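## Task

Lift the two jars marked EGTA 2 M and EGTA 6 M from the cart and set both upright on the desk's mat. All other labelled containers stay where they are, and the cart stays standing. The scene fails if any labelled container touches the floor or if the robot topples or is left leaning.

## Robot and tools

ROBOT. A base that can drive in any direction carries a column about 1.7 m high. A carriage rides up and down it (lift_m) and holds two identical six-joint arms, each ending in a two-finger gripper. Arm bases sit roughly 0.57 m + lift_m above the floor, and some carriage parts hang about 0.15 m lower. A hand reaches up to 0.78 m from its shoulder but only about 0.38 m below the arm base. A hand is about 0.16 m long and 0.1 m wide (0.14 m open); finger tips are about 0.005 m thick and 0.02 m wide. Parked arm: joints 1 to 6 = 0, 0.05, 0.05, 1.45, 0, 0; then the robot is about 0.85 m wide and 0.65 m long. Cameras: carriage_camera (fixed, facing forward, tilted about 20 degrees down), left_wrist_camera and right_wrist_camera (looking out past the fingertips). Images are 896x504.

FRAMES. All positions are in metres. Base frame: origin on the floor below the base centre, x forward, y left, z up. left_hand and right_hand report, in this frame, the point between each hand's pads, plus quat_wxyz (base axes to hand axes; hand z runs along the fingers, fingers open along hand y; a hand pointing straight up with joints 1, 5, 6 at 0 gives 1, 0, 0, 0). base_odometry is in the odometry frame (the base frame at scene start), built only from wheel turns, so slip counts as travel; heading in rad, left positive, -3.142 to 3.142.

TOOL move. Optional keys: base, joints, speeds, min_time_s, cameras. base holds exactly one relative command, an offset from where the base last reported itself: translate_m (metres, forward +, -2 to 2), strafe_m (metres, left +, -2 to 2) or rotate_rad (radians, counter-clockwise/left +, -6.3 to 6.3). joints is one dictionary covering both arms and the lift, keyed by joint name, each value an absolute target: lift_m 0 to 1 m (done within 0.004); for each side X in left/right: X_joint1_rad -2.617 to 3.054 (turn about vertical, 0 ahead, + left), X_joint2_rad 0 to 3.141 (shoulder: 0 upper arm back and level, 1.57 vertical, 3.14 forward and level), X_joint3_rad 0 to 3.141 (elbow, 0 folded, 3.14 straight), X_joint4_rad -1.57 to 1.57 (wrist pitch, + lifts the tips), X_joint5_rad -1.57 to 1.57 (wrist yaw, + swings tips to the RIGHT, opposite to joint 1), X_joint6_rad -2.094 to 2.094 (roll about the finger axis, + clockwise seen from the forearm), X_gripper_m 0 to 0.093 m (pad gap). Omitted joints keep their old targets. speeds caps this action only: translate_m and strafe_m 0.02 to 0.5 m/s, rotate_rad 0.05 to 1.57 rad/s, lift_m 0.08 to 0.25 m/s (top of range is default). min_time_s, 0.1 to 8 s, sets a minimum duration for arm and gripper motions; it makes arm paths straighter. An action lasts at most 15 s; a drive ends as time_out after 14 s. cameras: list of camera names, or all; [] for none. All motions start together.

RESULTS. A move line gives done or the worst status. base_status and joint_status per motion: done (for the base: wheels turned the full amount, slip or not), off_target (resting short, maybe still pushing), contact_stop or time_out (target dropped, holding still), not_followed (arm targets withheld because the arms would nearly touch), limit_stop_at_motor_heat (resend that target). on_its_own lists uncommanded behaviour; held at there is a target, not a reading. motor_effort is percent of maximum, + toward larger joint values, bracket = peak of the last action; readings are noisy and biased. Joint torques list arm joints in order; joints 1 to 3 wrap at plus or minus 28 N m. A firm grip reads up to about 0.005 m narrower than the object and may say off_target; shut on nothing reads 0.000 to 0.002. To release, command a gap well above the reading. A pictures line names the returned images in order; frames may lag the state slightly. Cameras whose calibration numbers changed are listed; calibration gives K and T_world_to_cam (base frame to camera, OpenCV style) with small errors, larger for wrist cameras.

TOOL wait: seconds 0 to 10, cameras as in move; no new commands. TOOL zoom_image: camera name and region [x0, y0, x1, y1] in pixels from the top-left of that camera's latest image, at most 504 by 504; the camera must be in the latest images. TOOL finished_scene: scene, integer 1 to 3; ends the scene for good, so the jars must already stand on the mat stably.

Call rules. Unknown keys make a call invalid (later calls still run). An out-of-range value is refused; a refusal, or a stop that begins in or blocks a move or wait, cancels the later move, wait and finished_scene calls of that reply. The simulation keeps running while the operator thinks, with the last command held.

CAUTIONS. Hand readings are often too high, especially at long reach; about 1 kg makes a level hand sag 7 to 25 cm, and a fully stretched arm may not lift it. Arms have no contact stop and keep pressing, then snap to target when freed. Drives stop on wheel effort only, may push furniture, and can leave the robot leaning; back off about 0.2 m to free it. Never back under a table edge into the column. Tipping risk rises with a high carriage, outstretched or loaded arms, pushing and sudden stops. Do not let the arms collide or press on each other. Stretched or loaded arms overheat: MOTOR HOT appears near 75 °C; at 100 °C the arm goes limp for 30 to 60 s and drops its load, so park arms to cool. Avoid drops, releasing moving objects, slams and hard pushes; to free withheld arms, resend one arm's readings with joint 1 turned away, then the other.

Each tool is called after "Emit:" by a JSON object that holds its "fn" and its "kwargs".

## Session

Emit:
{"fn": "move", "kwargs": {"cameras": ["carriage_camera"]}}

Scene clock: 0.00 s.
Joint torques (N m): no reading
base_odometry: x=+0.000 y=+0.000 heading=+0.000
base_status: not commanded
joint_positions: lift_m=+0.300 left_joint1_rad=+0.005 left_joint2_rad=+0.063 left_joint3_rad=+0.036 left_joint4_rad=+1.440 left_joint5_rad=-0.025 left_joint6_rad=-0.026 left_gripper_m=+0.09396 right_joint1_rad=+0.007 right_joint2_rad=+0.030 right_joint3_rad=+0.039 right_joint4_rad=+1.440 right_joint5_rad=-0.019 right_joint6_rad=-0.003 right_gripper_m=+0.09396
joint_status: not commanded
motor_effort: lift_m=+40 drive_wheels=+4
left_hand: x=+0.2644 y=+0.3089 z=+1.3072 quat_wxyz=(+0.997, -0.014, +0.079, -0.010) (m; base frame)
right_hand: x=+0.2529 y=-0.3008 z=+1.3087 quat_wxyz=(+0.998, -0.010, +0.061, +0.003) (m; base frame)
pictures: carriage_camera
camera_calibration:
carriage_camera: T_world_to_cam=[[-0.0301167, -0.999264, -0.0237735, 0.0346004], [-0.352417, 0.0328724, -0.935266, 1.25939], [0.935359, -0.0197889, -0.353147, 0.333332], [0, 0, 0, 1]] pos_world=[0.133088, -0.000228057, 1.2964]

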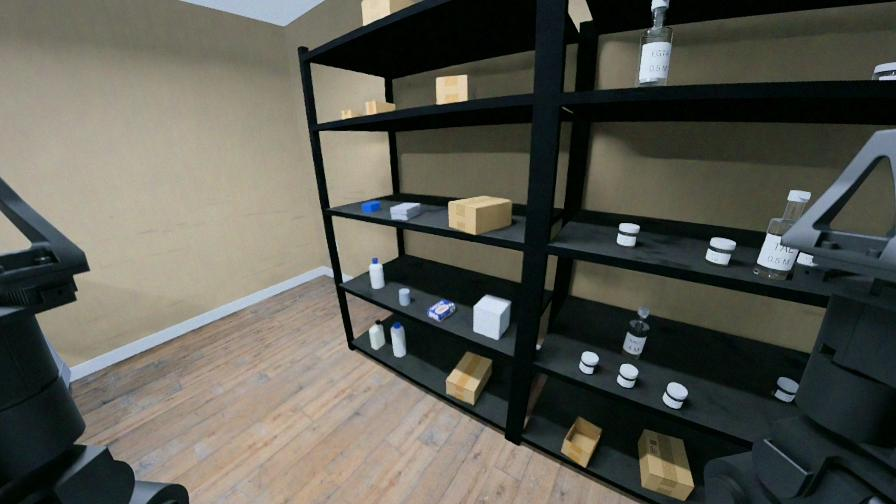

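Look around: rotate in steps.

Emit:
{"fn": "move", "kwargs": {"base": {"rotate_rad": 1.2}, "cameras": ["carriage_camera"]}}

Emit:
{"fn": "move", "kwargs": {"base": {"rotate_rad": 1.2}, "cameras": ["carriage_camera"]}}

Emit:
{"fn": "move", "kwargs": {"base": {"rotate_rad": 1.2}, "cameras": ["carriage_camera"]}}

Emit:
{"fn": "move", "kwargs": {"base": {"rotate_rad": 1.2}, "cameras": ["carriage_camera"]}}

Scene clock: 3.33 s.
Joint torques (N m): left_arm=[-0.42 4.19 5.26 -0.26 0.02 -0.04] | right_arm=[0.14 3.36 6.38 -0.21 0.09 0.07]
move: done
base_odometry: x=+0.000 y=+0.000 heading=+1.200
base_status: done
joint_positions: lift_m=+0.300 left_joint1_rad=+0.005 left_joint2_rad=+0.063 left_joint3_rad=+0.036 left_joint4_rad=+1.438 left_joint5_rad=-0.025 left_joint6_rad=-0.026 left_gripper_m=+0.09396 right_joint1_rad=+0.007 right_joint2_rad=+0.030 right_joint3_rad=+0.039 right_joint4_rad=+1.440 right_joint5_rad=-0.019 right_joint6_rad=-0.003 right_gripper_m=+0.09396
joint_status: not commanded
motor_effort: lift_m=+40(40) drive_wheels=+8(21)
left_hand: x=+0.2648 y=+0.3089 z=+1.3071 quat_wxyz=(+0.997, -0.014, +0.080, -0.010) (m; base frame)
right_hand: x=+0.2530 y=-0.3008 z=+1.3087 quat_wxyz=(+0.998, -0.010, +0.061, +0.003) (m; base frame)
pictures: carriage_camera
camera_calibration:
carriage_camera: T_world_to_cam=[[-0.0301167, -0.999264, -0.0237735, 0.0346004], [-0.352417, 0.0328724, -0.935266, 1.25939], [0.935359, -0.0197889, -0.353147, 0.333332], [0, 0, 0, 1]] pos_world=[0.133088, -0.000228057, 1.2964]

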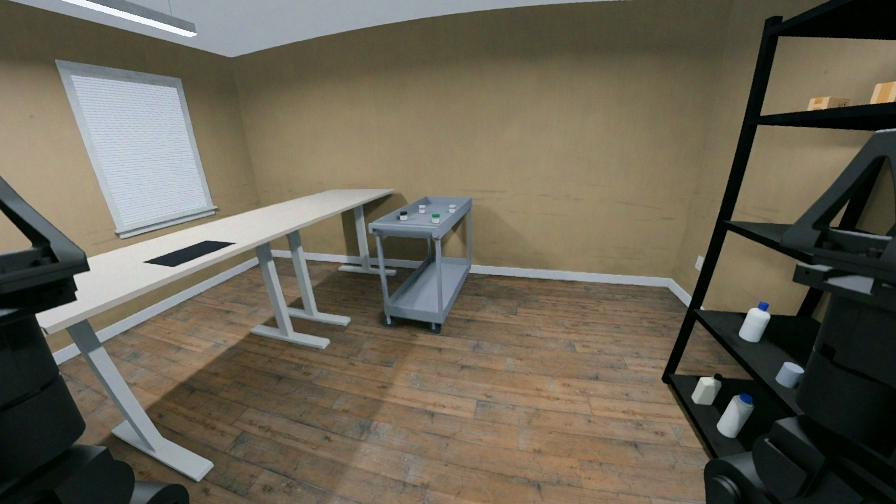

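Scene clock: 6.07 s.
Joint torques (N m): left_arm=[-0.39 4.21 5.29 -0.25 0.02 -0.04] | right_arm=[0.18 3.34 6.37 -0.21 0.09 0.06]
move: done
base_odometry: x=+0.000 y=+0.000 heading=+2.399
base_status: done
joint_positions: lift_m=+0.300 left_joint1_rad=+0.005 left_joint2_rad=+0.063 left_joint3_rad=+0.036 left_joint4_rad=+1.438 left_joint5_rad=-0.025 left_joint6_rad=-0.026 left_gripper_m=+0.09397 right_joint1_rad=+0.007 right_joint2_rad=+0.030 right_joint3_rad=+0.039 right_joint4_rad=+1.439 right_joint5_rad=-0.019 right_joint6_rad=-0.003 right_gripper_m=+0.09397
joint_status: not commanded
motor_effort: lift_m=+39(41) drive_wheels=+8(20)
left_hand: x=+0.2648 y=+0.3089 z=+1.3071 quat_wxyz=(+0.997, -0.014, +0.080, -0.010) (m; base frame)
right_hand: x=+0.2532 y=-0.3008 z=+1.3087 quat_wxyz=(+0.998, -0.010, +0.061, +0.003) (m; base frame)
pictures: carriage_camera
camera_calibration:
carriage_camera: T_world_to_cam=[[-0.0301167, -0.999264, -0.0237735, 0.0346004], [-0.352417, 0.0328724, -0.935266, 1.25939], [0.935359, -0.0197889, -0.353147, 0.333332], [0, 0, 0, 1]] pos_world=[0.133088, -0.000228057, 1.2964]

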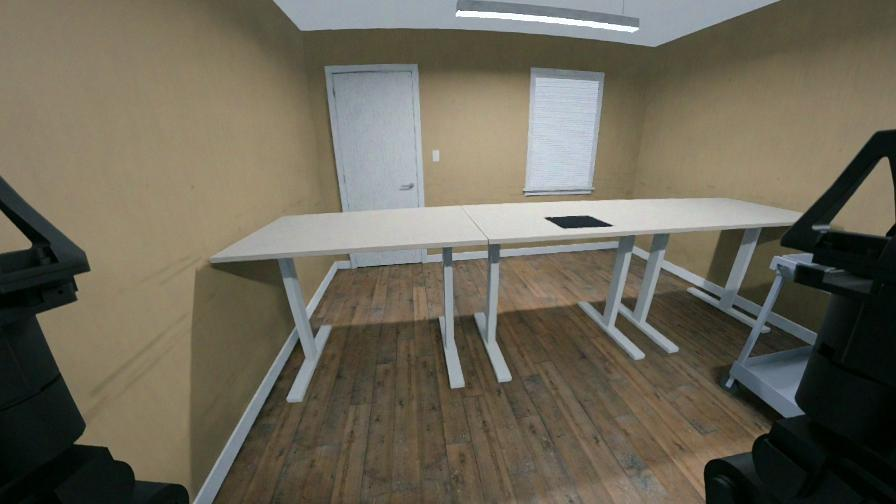

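Scene clock: 8.80 s.
Joint torques (N m): left_arm=[-0.42 4.22 5.29 -0.25 0.02 -0.04] | right_arm=[0.2 3.36 6.34 -0.21 0.09 0.06]
move: done
base_odometry: x=+0.000 y=+0.000 heading=-2.684
base_status: done
joint_positions: lift_m=+0.300 left_joint1_rad=+0.005 left_joint2_rad=+0.063 left_joint3_rad=+0.036 left_joint4_rad=+1.438 left_joint5_rad=-0.025 left_joint6_rad=-0.026 left_gripper_m=+0.09398 right_joint1_rad=+0.007 right_joint2_rad=+0.030 right_joint3_rad=+0.039 right_joint4_rad=+1.439 right_joint5_rad=-0.019 right_joint6_rad=-0.003 right_gripper_m=+0.09398
joint_status: not commanded
motor_effort: lift_m=+40(40) drive_wheels=+8(20)
left_hand: x=+0.2649 y=+0.3089 z=+1.3071 quat_wxyz=(+0.997, -0.014, +0.080, -0.010) (m; base frame)
right_hand: x=+0.2533 y=-0.3008 z=+1.3087 quat_wxyz=(+0.998, -0.010, +0.062, +0.003) (m; base frame)
pictures: carriage_camera
camera_calibration:
carriage_camera: T_world_to_cam=[[-0.0301167, -0.999264, -0.0237735, 0.0346004], [-0.352417, 0.0328724, -0.935266, 1.25939], [0.935359, -0.0197889, -0.353147, 0.333332], [0, 0, 0, 1]] pos_world=[0.133088, -0.000228057, 1.2964]

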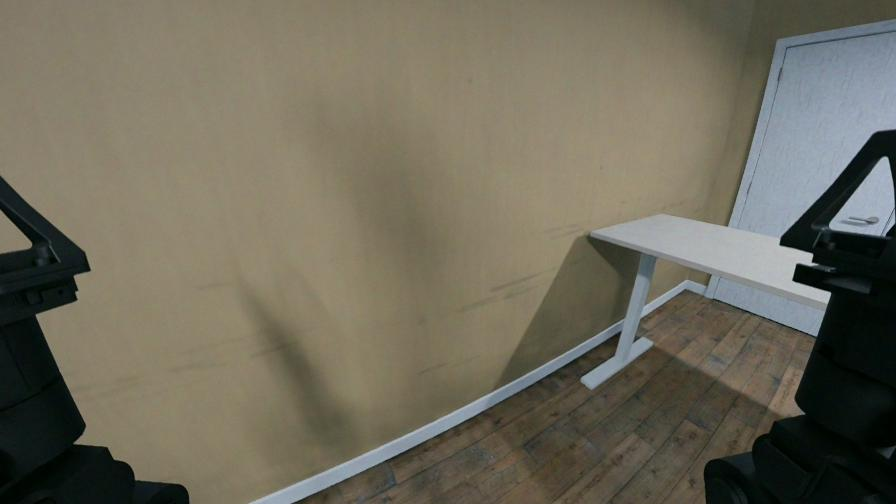

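Scene clock: 11.53 s.
Joint torques (N m): left_arm=[-0.42 4.21 5.27 -0.24 0.02 -0.04] | right_arm=[0.1 3.34 6.35 -0.2 0.09 0.06]
move: done
base_odometry: x=+0.000 y=+0.000 heading=-1.484
base_status: done
joint_positions: lift_m=+0.300 left_joint1_rad=+0.005 left_joint2_rad=+0.063 left_joint3_rad=+0.036 left_joint4_rad=+1.438 left_joint5_rad=-0.025 left_joint6_rad=-0.026 left_gripper_m=+0.09398 right_joint1_rad=+0.007 right_joint2_rad=+0.030 right_joint3_rad=+0.039 right_joint4_rad=+1.439 right_joint5_rad=-0.019 right_joint6_rad=-0.003 right_gripper_m=+0.09398
joint_status: not commanded
motor_effort: lift_m=+40(41) drive_wheels=+8(18)
left_hand: x=+0.2649 y=+0.3089 z=+1.3071 quat_wxyz=(+0.997, -0.014, +0.080, -0.010) (m; base frame)
right_hand: x=+0.2533 y=-0.3008 z=+1.3087 quat_wxyz=(+0.998, -0.010, +0.062, +0.003) (m; base frame)
pictures: carriage_camera
camera_calibration:
carriage_camera: T_world_to_cam=[[-0.0301167, -0.999264, -0.0237735, 0.0346004], [-0.352417, 0.0328724, -0.935266, 1.25939], [0.935359, -0.0197889, -0.353147, 0.333332], [0, 0, 0, 1]] pos_world=[0.133088, -0.000228057, 1.2964]

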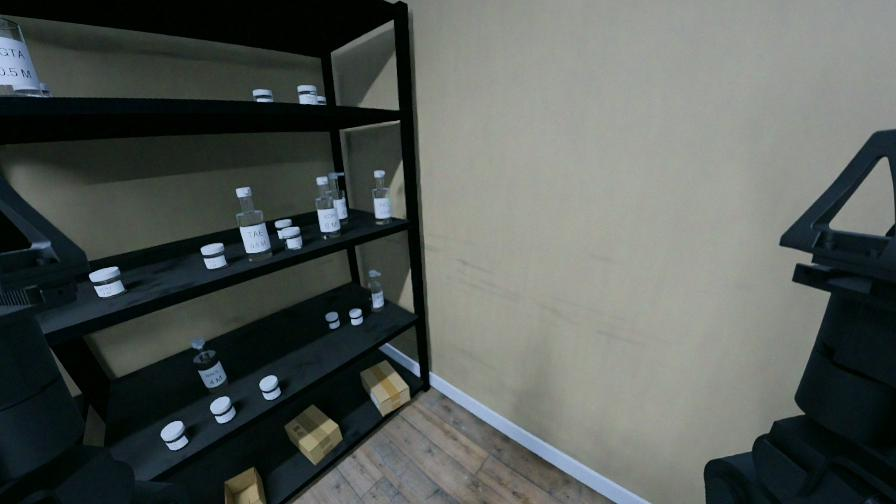

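Emit:
{"fn": "move", "kwargs": {"base": {"rotate_rad": 2.6}, "cameras": []}}

Emit:
{"fn": "move", "kwargs": {"base": {"translate_m": 0.9}, "joints": {"lift_m": 0.5}, "cameras": ["carriage_camera"]}}

Emit:
{"fn": "zoom_image", "kwargs": {"camera": "carriage_camera", "region": [300, 200, 600, 400]}}

Scene clock: 17.20 s.
Joint torques (N m): left_arm=[-0.43 4.22 5.3 -0.22 0.02 -0.04] | right_arm=[0.17 3.34 6.35 -0.19 0.08 0.07]
move: done
base_odometry: x=+0.000 y=+0.000 heading=+1.115
base_status: done
joint_positions: lift_m=+0.300 left_joint1_rad=+0.005 left_joint2_rad=+0.063 left_joint3_rad=+0.036 left_joint4_rad=+1.435 left_joint5_rad=-0.025 left_joint6_rad=-0.026 left_gripper_m=+0.09400 right_joint1_rad=+0.007 right_joint2_rad=+0.030 right_joint3_rad=+0.039 right_joint4_rad=+1.438 right_joint5_rad=-0.019 right_joint6_rad=-0.003 right_gripper_m=+0.09400
joint_status: not commanded
motor_effort: lift_m=+40(41) drive_wheels=+8(19)
left_hand: x=+0.2654 y=+0.3089 z=+1.3070 quat_wxyz=(+0.997, -0.014, +0.081, -0.009) (m; base frame)
right_hand: x=+0.2535 y=-0.3008 z=+1.3087 quat_wxyz=(+0.998, -0.010, +0.062, +0.003) (m; base frame)
pictures: none
No camera images: "cameras" was empty.

Scene clock: 21.27 s.
Joint torques (N m): left_arm=[-0.43 4.14 5.3 -0.24 0.02 -0.04] | right_arm=[0.2 3.45 6.43 -0.22 0.09 0.07]
move: done
base_odometry: x=+0.395 y=+0.809 heading=+1.116
base_status: done
joint_positions: lift_m=+0.500 left_joint1_rad=+0.005 left_joint2_rad=+0.063 left_joint3_rad=+0.036 left_joint4_rad=+1.435 left_joint5_rad=-0.025 left_joint6_rad=-0.026 left_gripper_m=+0.09400 right_joint1_rad=+0.007 right_joint2_rad=+0.030 right_joint3_rad=+0.039 right_joint4_rad=+1.438 right_joint5_rad=-0.019 right_joint6_rad=-0.003 right_gripper_m=+0.09400
joint_status: all done
motor_effort: lift_m=+42(51) drive_wheels=-5(26)
left_hand: x=+0.2656 y=+0.3089 z=+1.5068 quat_wxyz=(+0.997, -0.014, +0.082, -0.009) (m; base frame)
right_hand: x=+0.2534 y=-0.3008 z=+1.5085 quat_wxyz=(+0.998, -0.010, +0.062, +0.003) (m; base frame)
pictures: carriage_camera
camera_calibration:
carriage_camera: T_world_to_cam=[[-0.0301167, -0.999264, -0.0237735, 0.0393503], [-0.352417, 0.0328724, -0.935266, 1.44626], [0.935359, -0.0197889, -0.353147, 0.403891], [0, 0, 0, 1]] pos_world=[0.133088, -0.000228057, 1.4962]

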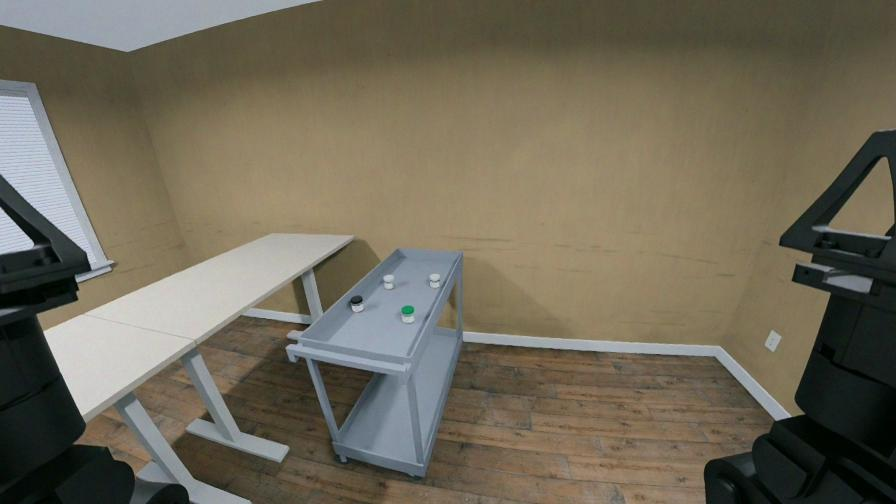

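Scaled by 1.680.

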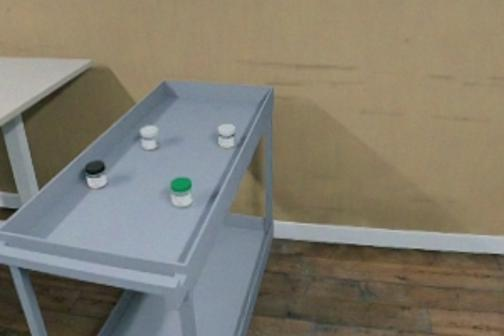

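Emit:
{"fn": "move", "kwargs": {"base": {"rotate_rad": -0.29}, "cameras": ["carriage_camera"]}}

Emit:
{"fn": "zoom_image", "kwargs": {"camera": "carriage_camera", "region": [180, 220, 430, 360]}}

Scene clock: 23.93 s.
Joint torques (N m): left_arm=[-0.31 4.19 5.29 -0.22 0.02 -0.04] | right_arm=[0.16 3.34 6.34 -0.18 0.09 0.06]
move: done
base_odometry: x=+0.395 y=+0.809 heading=+0.826
base_status: done
joint_positions: lift_m=+0.500 left_joint1_rad=+0.005 left_joint2_rad=+0.063 left_joint3_rad=+0.036 left_joint4_rad=+1.435 left_joint5_rad=-0.025 left_joint6_rad=-0.026 left_gripper_m=+0.09400 right_joint1_rad=+0.007 right_joint2_rad=+0.030 right_joint3_rad=+0.039 right_joint4_rad=+1.438 right_joint5_rad=-0.019 right_joint6_rad=-0.003 right_gripper_m=+0.09400
joint_status: not commanded
motor_effort: lift_m=+43(43) drive_wheels=+11(15)
left_hand: x=+0.2654 y=+0.3089 z=+1.5068 quat_wxyz=(+0.997, -0.014, +0.081, -0.009) (m; base frame)
right_hand: x=+0.2534 y=-0.3008 z=+1.5085 quat_wxyz=(+0.998, -0.010, +0.062, +0.003) (m; base frame)
pictures: carriage_camera
camera_calibration:
carriage_camera: T_world_to_cam=[[-0.0301167, -0.999264, -0.0237735, 0.0393503], [-0.352417, 0.0328724, -0.935266, 1.44626], [0.935359, -0.0197889, -0.353147, 0.403891], [0, 0, 0, 1]] pos_world=[0.133088, -0.000228057, 1.4962]

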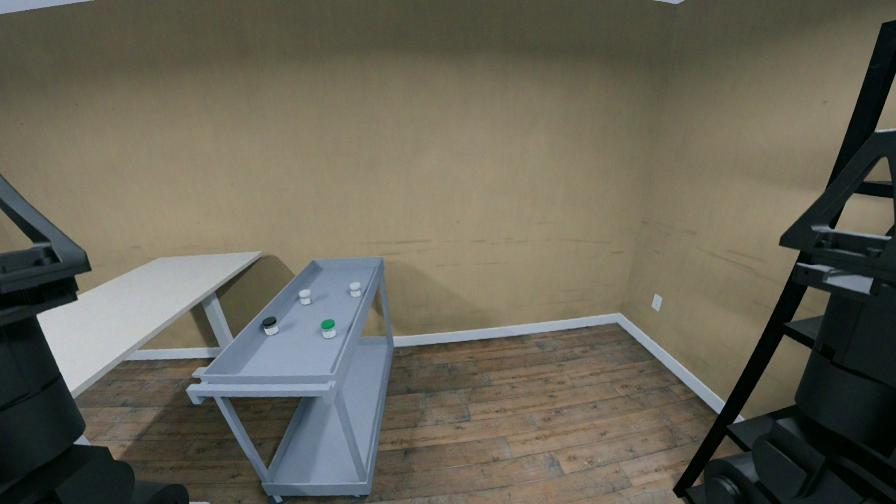

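Scaled by 2.016.

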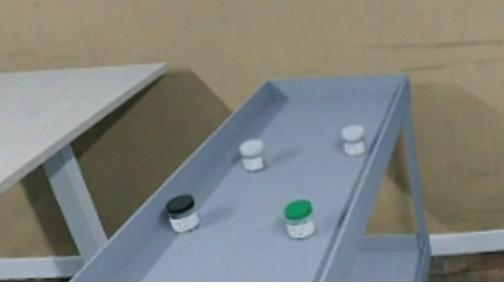

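Emit:
{"fn": "move", "kwargs": {"base": {"strafe_m": -0.35}, "cameras": []}}

Emit:
{"fn": "move", "kwargs": {"base": {"translate_m": 1.25}, "cameras": []}}

Emit:
{"fn": "move", "kwargs": {"base": {"rotate_rad": 1.571}, "cameras": ["carriage_camera"]}}

Emit:
{"fn": "zoom_image", "kwargs": {"camera": "carriage_camera", "region": [250, 240, 650, 500]}}

Scene clock: 30.03 s.
Joint torques (N m): left_arm=[-0.4 4.21 5.29 -0.22 0.01 -0.04] | right_arm=[0.05 3.37 6.37 -0.19 0.09 0.07]
move: done
base_odometry: x=+0.652 y=+0.571 heading=+0.826
base_status: done
joint_positions: lift_m=+0.500 left_joint1_rad=+0.006 left_joint2_rad=+0.063 left_joint3_rad=+0.036 left_joint4_rad=+1.435 left_joint5_rad=-0.025 left_joint6_rad=-0.026 left_gripper_m=+0.09400 right_joint1_rad=+0.008 right_joint2_rad=+0.030 right_joint3_rad=+0.039 right_joint4_rad=+1.438 right_joint5_rad=-0.019 right_joint6_rad=-0.003 right_gripper_m=+0.09400
joint_status: not commanded
motor_effort: lift_m=+43(43) drive_wheels=-4(23)
left_hand: x=+0.2654 y=+0.3089 z=+1.5068 quat_wxyz=(+0.997, -0.014, +0.081, -0.009) (m; base frame)
right_hand: x=+0.2534 y=-0.3008 z=+1.5085 quat_wxyz=(+0.998, -0.010, +0.062, +0.003) (m; base frame)
pictures: none
No camera images: "cameras" was empty.

Scene clock: 34.93 s.
Joint torques (N m): left_arm=[-0.46 4.29 5.46 -0.27 0.02 -0.04] | right_arm=[0.18 3.33 6.39 -0.21 0.09 0.06]
move: done
base_odometry: x=+1.500 y=+1.489 heading=+0.825
base_status: done
joint_positions: lift_m=+0.500 left_joint1_rad=+0.006 left_joint2_rad=+0.063 left_joint3_rad=+0.036 left_joint4_rad=+1.436 left_joint5_rad=-0.025 left_joint6_rad=-0.026 left_gripper_m=+0.09400 right_joint1_rad=+0.008 right_joint2_rad=+0.030 right_joint3_rad=+0.039 right_joint4_rad=+1.439 right_joint5_rad=-0.019 right_joint6_rad=-0.003 right_gripper_m=+0.09400
joint_status: not commanded
motor_effort: lift_m=+42(43) drive_wheels=+6(21)
left_hand: x=+0.2652 y=+0.3089 z=+1.5069 quat_wxyz=(+0.997, -0.014, +0.081, -0.009) (m; base frame)
right_hand: x=+0.2533 y=-0.3008 z=+1.5085 quat_wxyz=(+0.998, -0.010, +0.062, +0.003) (m; base frame)
pictures: none
No camera images: "cameras" was empty.

Scene clock: 38.03 s.
Joint torques (N m): left_arm=[-0.44 4.22 5.27 -0.23 0.02 -0.04] | right_arm=[0.21 3.34 6.37 -0.19 0.09 0.07]
move: done
base_odometry: x=+1.501 y=+1.489 heading=+2.396
base_status: done
joint_positions: lift_m=+0.500 left_joint1_rad=+0.006 left_joint2_rad=+0.063 left_joint3_rad=+0.036 left_joint4_rad=+1.436 left_joint5_rad=-0.025 left_joint6_rad=-0.026 left_gripper_m=+0.09400 right_joint1_rad=+0.008 right_joint2_rad=+0.030 right_joint3_rad=+0.039 right_joint4_rad=+1.438 right_joint5_rad=-0.019 right_joint6_rad=-0.003 right_gripper_m=+0.09400
joint_status: not commanded
motor_effort: lift_m=+43(43) drive_wheels=+8(19)
left_hand: x=+0.2652 y=+0.3089 z=+1.5069 quat_wxyz=(+0.997, -0.014, +0.081, -0.009) (m; base frame)
right_hand: x=+0.2534 y=-0.3008 z=+1.5085 quat_wxyz=(+0.998, -0.010, +0.062, +0.003) (m; base frame)
pictures: carriage_camera
camera_calibration:
carriage_camera: T_world_to_cam=[[-0.0301167, -0.999264, -0.0237735, 0.0393503], [-0.352417, 0.0328724, -0.935266, 1.44626], [0.935359, -0.0197889, -0.353147, 0.403891], [0, 0, 0, 1]] pos_world=[0.133088, -0.000228057, 1.4962]

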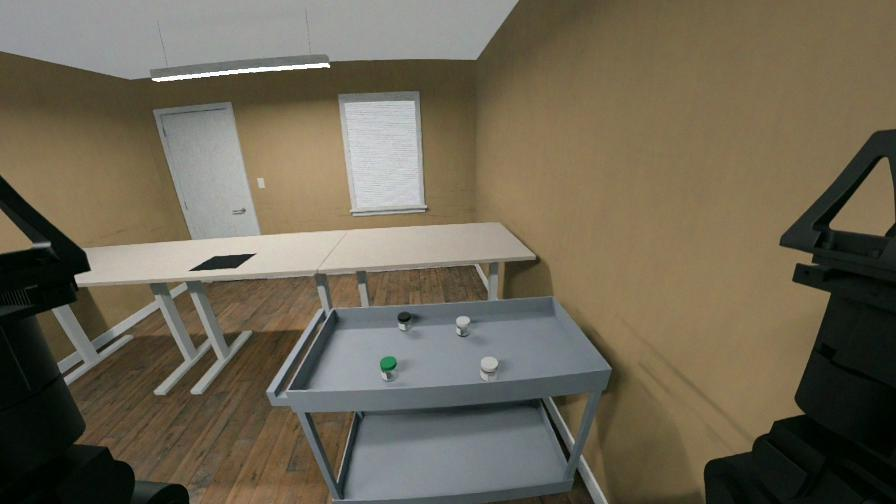

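Scaled by 1.260.

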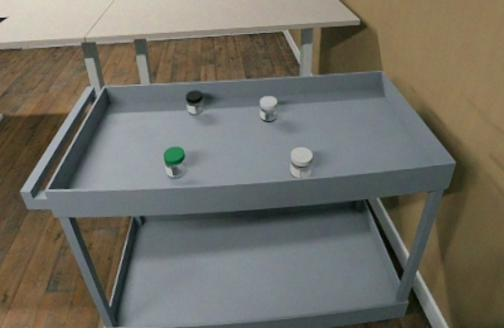

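Emit:
{"fn": "move", "kwargs": {"base": {"translate_m": 0.28}, "speeds": {"translate_m": 0.15}, "cameras": ["carriage_camera"]}}

Emit:
{"fn": "zoom_image", "kwargs": {"camera": "carriage_camera", "region": [340, 330, 540, 480]}}

Scene clock: 43.03 s.
Joint torques (N m): left_arm=[-0.44 4.11 5.33 -0.26 0.02 -0.04] | right_arm=[0.17 3.25 6.22 -0.25 0.09 0.06]
move: done
base_odometry: x=+1.295 y=+1.679 heading=+2.397
base_status: done
joint_positions: lift_m=+0.500 left_joint1_rad=+0.006 left_joint2_rad=+0.063 left_joint3_rad=+0.036 left_joint4_rad=+1.436 left_joint5_rad=-0.025 left_joint6_rad=-0.026 left_gripper_m=+0.09400 right_joint1_rad=+0.008 right_joint2_rad=+0.030 right_joint3_rad=+0.039 right_joint4_rad=+1.439 right_joint5_rad=-0.019 right_joint6_rad=-0.003 right_gripper_m=+0.09400
joint_status: not commanded
motor_effort: lift_m=+42(43) drive_wheels=+9(19)
left_hand: x=+0.2652 y=+0.3089 z=+1.5069 quat_wxyz=(+0.997, -0.014, +0.081, -0.009) (m; base frame)
right_hand: x=+0.2533 y=-0.3008 z=+1.5085 quat_wxyz=(+0.998, -0.010, +0.062, +0.003) (m; base frame)
pictures: carriage_camera
camera_calibration:
carriage_camera: T_world_to_cam=[[-0.0301167, -0.999264, -0.0237735, 0.0393503], [-0.352417, 0.0328724, -0.935266, 1.44626], [0.935359, -0.0197889, -0.353147, 0.403891], [0, 0, 0, 1]] pos_world=[0.133088, -0.000228057, 1.4962]

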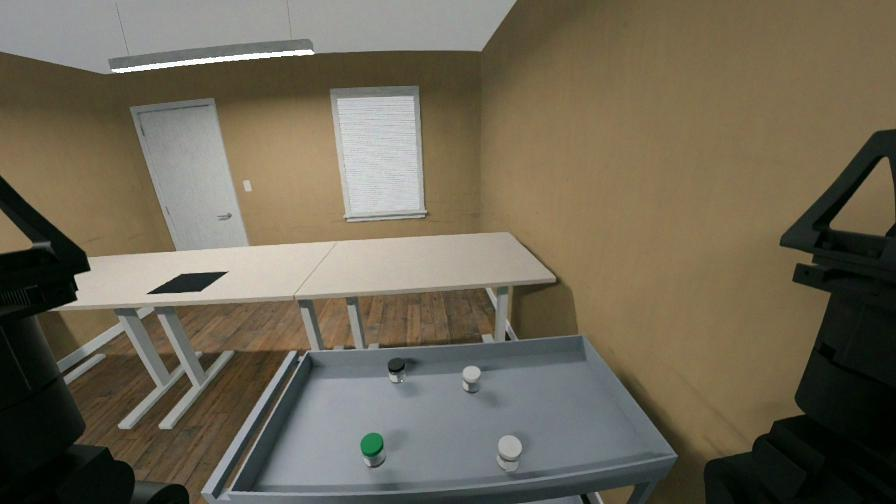

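Scaled by 2.520.

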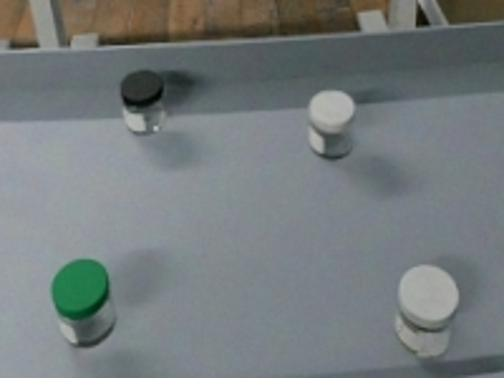

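Emit:
{"fn": "move", "kwargs": {"joints": {"left_joint1_rad": 0.3, "left_joint2_rad": 1.7, "left_joint3_rad": 1.3, "left_joint4_rad": 0.4, "left_joint5_rad": 1.5}, "min_time_s": 3, "cameras": ["left_wrist_camera", "carriage_camera"]}}

Scene clock: 48.17 s.
Joint torques (N m): left_arm=[0.1 -8.5 9.2 1.23 0.1 -0.04] | right_arm=[0.16 3.37 6.35 -0.2 0.09 0.07]
move: done
base_odometry: x=+1.295 y=+1.679 heading=+2.397
base_status: not commanded
joint_positions: lift_m=+0.500 left_joint1_rad=+0.294 left_joint2_rad=+1.692 left_joint3_rad=+1.264 left_joint4_rad=+0.406 left_joint5_rad=+1.486 left_joint6_rad=-0.026 left_gripper_m=+0.09401 right_joint1_rad=+0.008 right_joint2_rad=+0.030 right_joint3_rad=+0.039 right_joint4_rad=+1.439 right_joint5_rad=-0.019 right_joint6_rad=-0.003 right_gripper_m=+0.09400
joint_status: all done
motor_effort: lift_m=+42(43) drive_wheels=+9(9)
left_hand: x=+0.6437 y=+0.2530 z=+1.4075 quat_wxyz=(+0.575, +0.383, +0.595, -0.410) (m; base frame)
right_hand: x=+0.2533 y=-0.3008 z=+1.5085 quat_wxyz=(+0.998, -0.010, +0.062, +0.003) (m; base frame)
pictures: carriage_camera, left_wrist_camera
camera_calibration:
carriage_camera: T_world_to_cam=[[-0.0301167, -0.999264, -0.0237735, 0.0393503], [-0.352417, 0.0328724, -0.935266, 1.44626], [0.935359, -0.0197889, -0.353147, 0.403891], [0, 0, 0, 1]] pos_world=[0.133088, -0.000228057, 1.4962]
left_wrist_camera: T_world_to_cam=[[-0.935041, -0.352863, 0.034443, 0.644564], [-0.237522, 0.551337, -0.799757, 1.14299], [0.263215, -0.755986, -0.599335, 0.987395], [0, 0, 0, 1]] pos_world=[0.61428, 0.34373, 1.48369]

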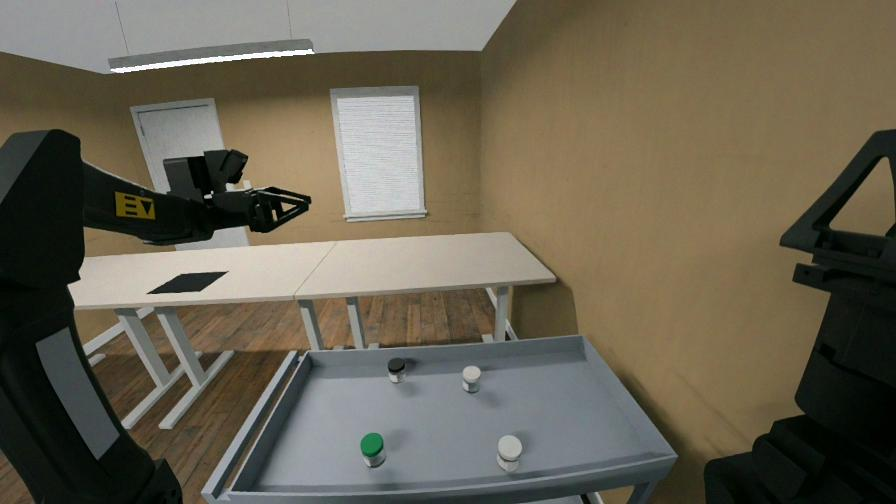

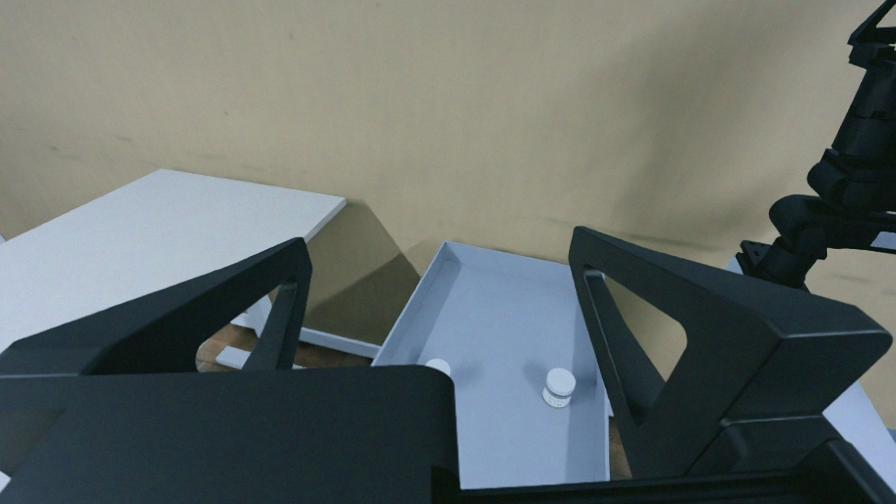

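Emit:
{"fn": "move", "kwargs": {"base": {"strafe_m": 0.45}, "joints": {"left_joint4_rad": 0.6}, "speeds": {"strafe_m": 0.2}, "cameras": ["left_wrist_camera"]}}

Emit:
{"fn": "zoom_image", "kwargs": {"camera": "left_wrist_camera", "region": [340, 260, 640, 440]}}

Scene clock: 52.33 s.
Joint torques (N m): left_arm=[-0.29 -8.39 9.05 1.34 0.04 -0.05] | right_arm=[0.25 3.36 6.37 -0.2 0.09 0.07]
move: done
base_odometry: x=+0.989 y=+1.349 heading=+2.396
base_status: done
joint_positions: lift_m=+0.500 left_joint1_rad=+0.298 left_joint2_rad=+1.692 left_joint3_rad=+1.265 left_joint4_rad=+0.584 left_joint5_rad=+1.489 left_joint6_rad=-0.026 left_gripper_m=+0.09401 right_joint1_rad=+0.008 right_joint2_rad=+0.030 right_joint3_rad=+0.039 right_joint4_rad=+1.439 right_joint5_rad=-0.019 right_joint6_rad=-0.003 right_gripper_m=+0.09400
joint_status: all done
motor_effort: lift_m=+42(43) drive_wheels=+0(19)
left_hand: x=+0.6424 y=+0.2542 z=+1.4233 quat_wxyz=(+0.614, +0.431, +0.555, -0.360) (m; base frame)
right_hand: x=+0.2533 y=-0.3008 z=+1.5085 quat_wxyz=(+0.998, -0.010, +0.062, +0.003) (m; base frame)
pictures: left_wrist_camera
camera_calibration:
left_wrist_camera: T_world_to_cam=[[-0.925331, -0.351071, -0.143218, 0.889468], [-0.101377, 0.593051, -0.798757, 1.05518], [0.365356, -0.724596, -0.584359, 0.903281], [0, 0, 0, 1]] pos_world=[0.600004, 0.341002, 1.49806]

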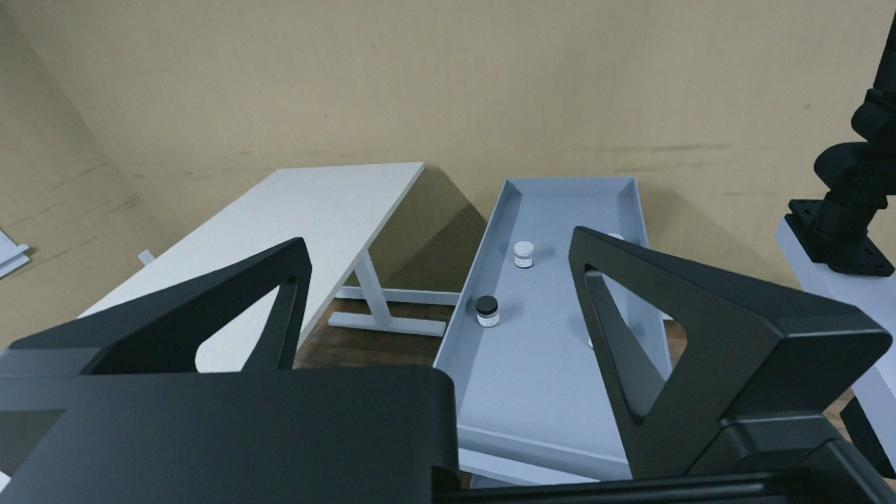

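Scaled by 1.680.

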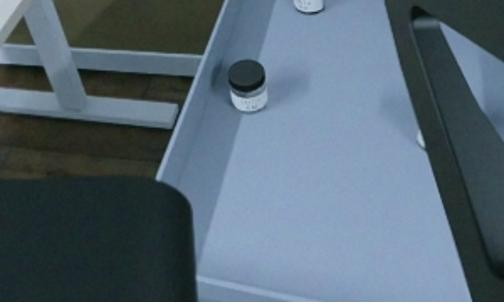

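Emit:
{"fn": "zoom_image", "kwargs": {"camera": "left_wrist_camera", "region": [465, 285, 525, 335]}}

Emit:
{"fn": "zoom_image", "kwargs": {"camera": "left_wrist_camera", "region": [500, 230, 560, 280]}}

Emit:
{"fn": "move", "kwargs": {"joints": {"left_joint1_rad": 0.0, "left_joint4_rad": 0.4}, "min_time_s": 2, "cameras": ["left_wrist_camera"]}}

Scaled by 8.400.

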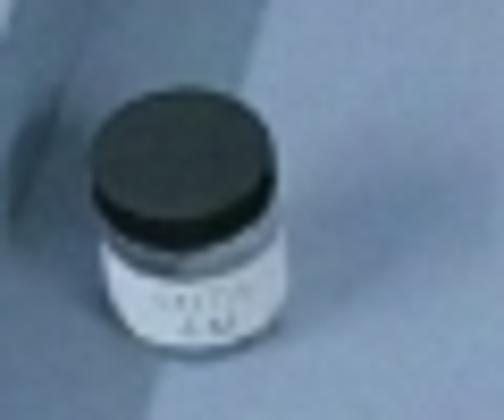

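Scaled by 8.400.

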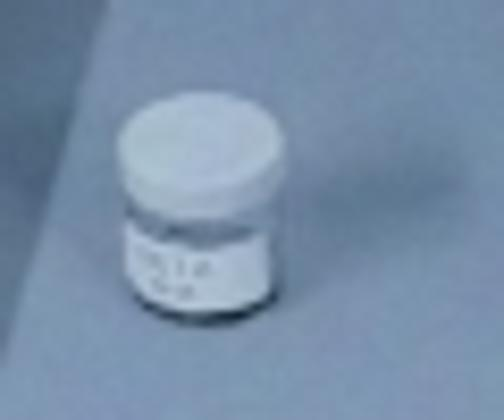

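Scene clock: 55.17 s.
Joint torques (N m): left_arm=[-0.99 -8.49 9.13 1.21 0.13 -0.04] | right_arm=[0.17 3.36 6.35 -0.2 0.09 0.06]
move: done
base_odometry: x=+0.989 y=+1.349 heading=+2.396
base_status: not commanded
joint_positions: lift_m=+0.500 left_joint1_rad=+0.006 left_joint2_rad=+1.692 left_joint3_rad=+1.265 left_joint4_rad=+0.406 left_joint5_rad=+1.489 left_joint6_rad=-0.026 left_gripper_m=+0.09401 right_joint1_rad=+0.008 right_joint2_rad=+0.030 right_joint3_rad=+0.039 right_joint4_rad=+1.439 right_joint5_rad=-0.019 right_joint6_rad=-0.003 right_gripper_m=+0.09400
joint_status: all done
motor_effort: lift_m=+42(43) drive_wheels=+1(1)
left_hand: x=+0.6113 y=+0.1356 z=+1.4077 quat_wxyz=(+0.510, +0.465, +0.533, -0.489) (m; base frame)
right_hand: x=+0.2533 y=-0.3008 z=+1.5085 quat_wxyz=(+0.998, -0.010, +0.062, +0.003) (m; base frame)
pictures: left_wrist_camera
camera_calibration:
left_wrist_camera: T_world_to_cam=[[-0.99696, -0.0700684, 0.0340668, 0.572897], [-0.0692348, 0.596232, -0.799821, 1.09135], [0.0357305, -0.799749, -0.599271, 1.05219], [0, 0, 0, 1]] pos_world=[0.60912, 0.23093, 1.48392]

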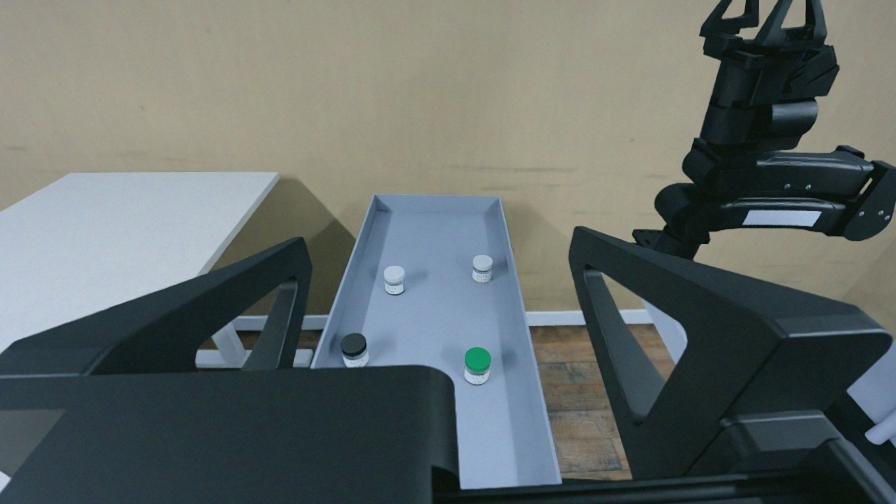

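Emit:
{"fn": "move", "kwargs": {"joints": {"left_joint1_rad": 0.1,"left_joint2_rad": 2.0, "left_joint3_rad": 1.2, "left_joint4_rad": 0.8, "lift_m": 0.32}, "min_time_s": 2, "cameras": ["left_wrist_camera"]}}

Emit:
{"fn": "zoom_image", "kwargs": {"camera": "left_wrist_camera", "region": [320, 220, 570, 390]}}

Scene clock: 58.33 s.
Joint torques (N m): left_arm=[0.14 -10.59 4.74 1.37 0.11 -0.04] | right_arm=[0.18 3.33 6.34 -0.2 0.09 0.06]
move: done
base_odometry: x=+0.989 y=+1.349 heading=+2.396
base_status: not commanded
joint_positions: lift_m=+0.320 left_joint1_rad=+0.093 left_joint2_rad=+1.990 left_joint3_rad=+1.212 left_joint4_rad=+0.781 left_joint5_rad=+1.489 left_joint6_rad=-0.026 left_gripper_m=+0.09401 right_joint1_rad=+0.008 right_joint2_rad=+0.030 right_joint3_rad=+0.039 right_joint4_rad=+1.439 right_joint5_rad=-0.019 right_joint6_rad=-0.003 right_gripper_m=+0.09400
joint_status: all done
motor_effort: lift_m=+36(36) drive_wheels=+0(1)
left_hand: x=+0.6686 y=+0.1739 z=+1.1268 quat_wxyz=(+0.536, +0.448, +0.547, -0.461) (m; base frame)
right_hand: x=+0.2533 y=-0.3008 z=+1.3290 quat_wxyz=(+0.998, -0.010, +0.062, +0.003) (m; base frame)
pictures: left_wrist_camera
camera_calibration:
left_wrist_camera: T_world_to_cam=[[-0.987749, -0.155702, 0.0104697, 0.677613], [-0.101465, 0.589807, -0.801144, 0.871967], [0.118565, -0.792392, -0.59838, 0.854857], [0, 0, 0, 1]] pos_world=[0.656429, 0.268595, 1.20301]

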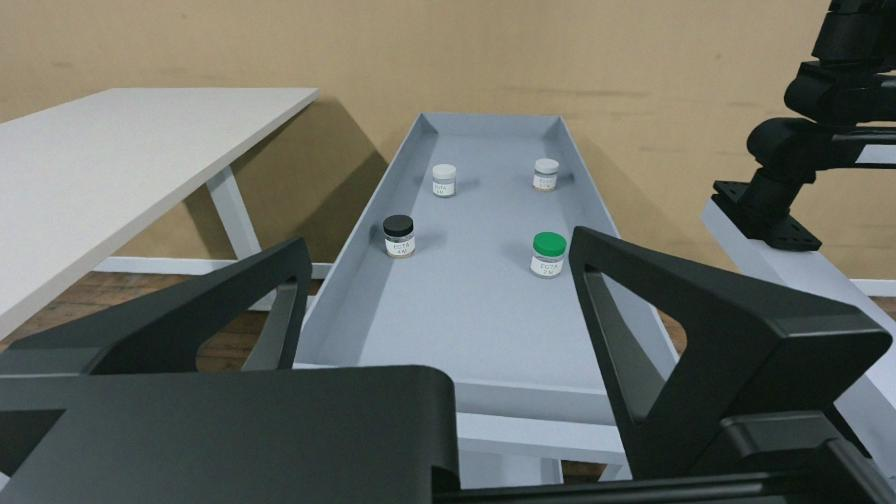

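Scaled by 2.016.

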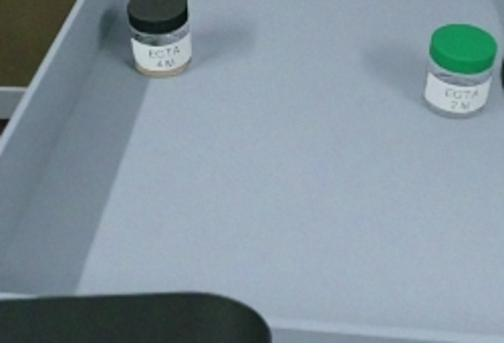

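Emit:
{"fn": "zoom_image", "kwargs": {"camera": "left_wrist_camera", "region": [380, 205, 430, 265]}}

Emit:
{"fn": "zoom_image", "kwargs": {"camera": "left_wrist_camera", "region": [420, 150, 570, 280]}}

Emit:
{"fn": "zoom_image", "kwargs": {"camera": "left_wrist_camera", "region": [420, 155, 470, 205]}}

Emit:
{"fn": "zoom_image", "kwargs": {"camera": "left_wrist_camera", "region": [520, 150, 570, 200]}}

Scaled by 8.400.

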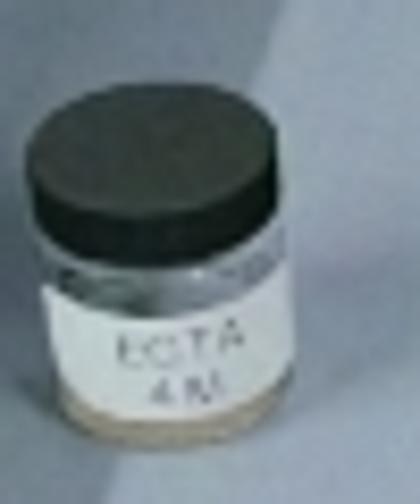

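Scaled by 3.360.

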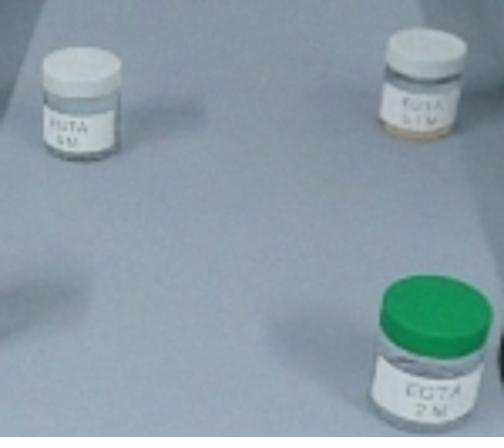

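Scaled by 10.080.

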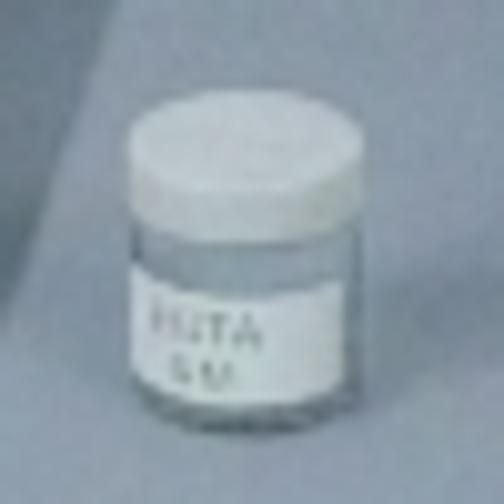

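Scaled by 10.080.

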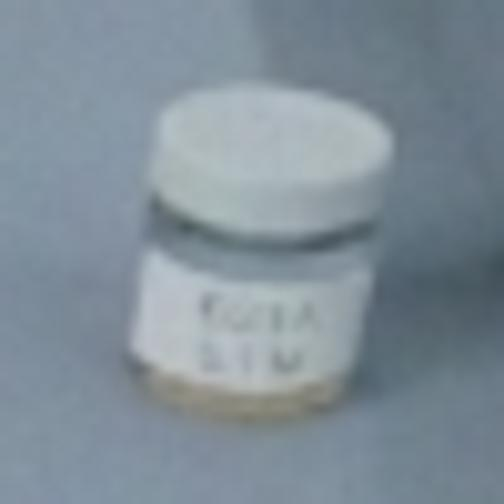

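Emit:
{"fn": "move", "kwargs": {"base": {"strafe_m": -0.223}, "speeds": {"strafe_m": 0.2}, "joints": {"left_joint1_rad": 0.0,"left_joint2_rad": 0.05, "left_joint3_rad": 0.05, "left_joint4_rad": 1.45, "left_joint5_rad": 0, "lift_m": 0.55}, "min_time_s": 3, "cameras": []}}

Emit:
{"fn": "move", "kwargs": {"joints": {"right_joint1_rad": 0.0,"right_joint2_rad": 2.59, "right_joint3_rad": 1.663, "right_joint4_rad": -0.12, "right_joint5_rad": 0, "right_joint6_rad":0}, "min_time_s": 3.5, "cameras": ["carriage_camera","right_wrist_camera"]}}

Scene clock: 67.27 s.
Joint torques (N m): left_arm=[-1.03 3.37 3.88 -0.23 -0.15 -0.04] | right_arm=[0.18 3.37 6.35 -0.21 0.09 0.06]
move: done
base_odometry: x=+1.140 y=+1.513 heading=+2.396
base_status: done
joint_positions: lift_m=+0.550 left_joint1_rad=+0.007 left_joint2_rad=+0.057 left_joint3_rad=+0.061 left_joint4_rad=+1.439 left_joint5_rad=+0.014 left_joint6_rad=-0.026 left_gripper_m=+0.09402 right_joint1_rad=+0.008 right_joint2_rad=+0.030 right_joint3_rad=+0.039 right_joint4_rad=+1.439 right_joint5_rad=-0.019 right_joint6_rad=-0.003 right_gripper_m=+0.09400
joint_status: all done
motor_effort: lift_m=+42(51) drive_wheels=+1(13)
left_hand: x=+0.2552 y=+0.3022 z=+1.5642 quat_wxyz=(+0.998, +0.006, +0.064, -0.010) (m; base frame)
right_hand: x=+0.2533 y=-0.3008 z=+1.5585 quat_wxyz=(+0.998, -0.010, +0.062, +0.003) (m; base frame)
pictures: none
No camera images: "cameras" was empty.

Scene clock: 71.07 s.
Joint torques (N m): left_arm=[-1.02 3.37 3.9 -0.22 -0.11 -0.04] | right_arm=[-0.4 -11.69 7.98 1.58 0.24 0.09]
move: done
base_odometry: x=+1.140 y=+1.513 heading=+2.396
base_status: not commanded
joint_positions: lift_m=+0.550 left_joint1_rad=+0.007 left_joint2_rad=+0.057 left_joint3_rad=+0.061 left_joint4_rad=+1.441 left_joint5_rad=+0.011 left_joint6_rad=-0.026 left_gripper_m=+0.09402 right_joint1_rad=+0.006 right_joint2_rad=+2.576 right_joint3_rad=+1.642 right_joint4_rad=-0.108 right_joint5_rad=-0.016 right_joint6_rad=-0.003 right_gripper_m=+0.09400
joint_status: all done
motor_effort: lift_m=+42(43) drive_wheels=+1(4)
left_hand: x=+0.2545 y=+0.3028 z=+1.5643 quat_wxyz=(+0.998, +0.004, +0.063, -0.010) (m; base frame)
right_hand: x=+0.7833 y=-0.2984 z=+1.0121 quat_wxyz=(+0.261, -0.006, +0.965, +0.008) (m; base frame)
pictures: carriage_camera, right_wrist_camera
camera_calibration:
carriage_camera: T_world_to_cam=[[-0.0301167, -0.999264, -0.0237735, 0.0405394], [-0.352417, 0.0328724, -0.935266, 1.49304], [0.935359, -0.0197889, -0.353147, 0.421554], [0, 0, 0, 1]] pos_world=[0.133088, -0.000228057, 1.54622]
right_wrist_camera: T_world_to_cam=[[-0.0459376, -0.998311, -0.0355735, -0.221859], [-0.997167, 0.0437036, 0.0612181, 0.739032], [-0.05956, 0.0382849, -0.99749, 1.19069], [0, 0, 0, 1]] pos_world=[0.797664, -0.299368, 1.13457]

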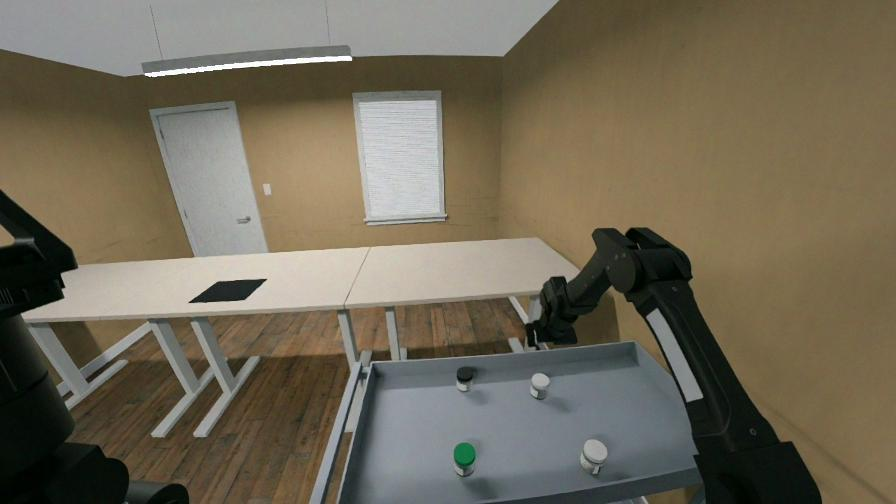

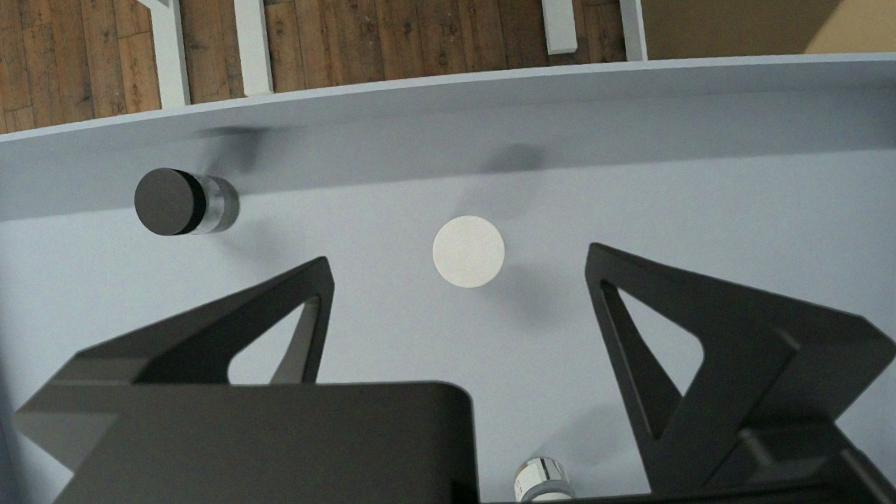

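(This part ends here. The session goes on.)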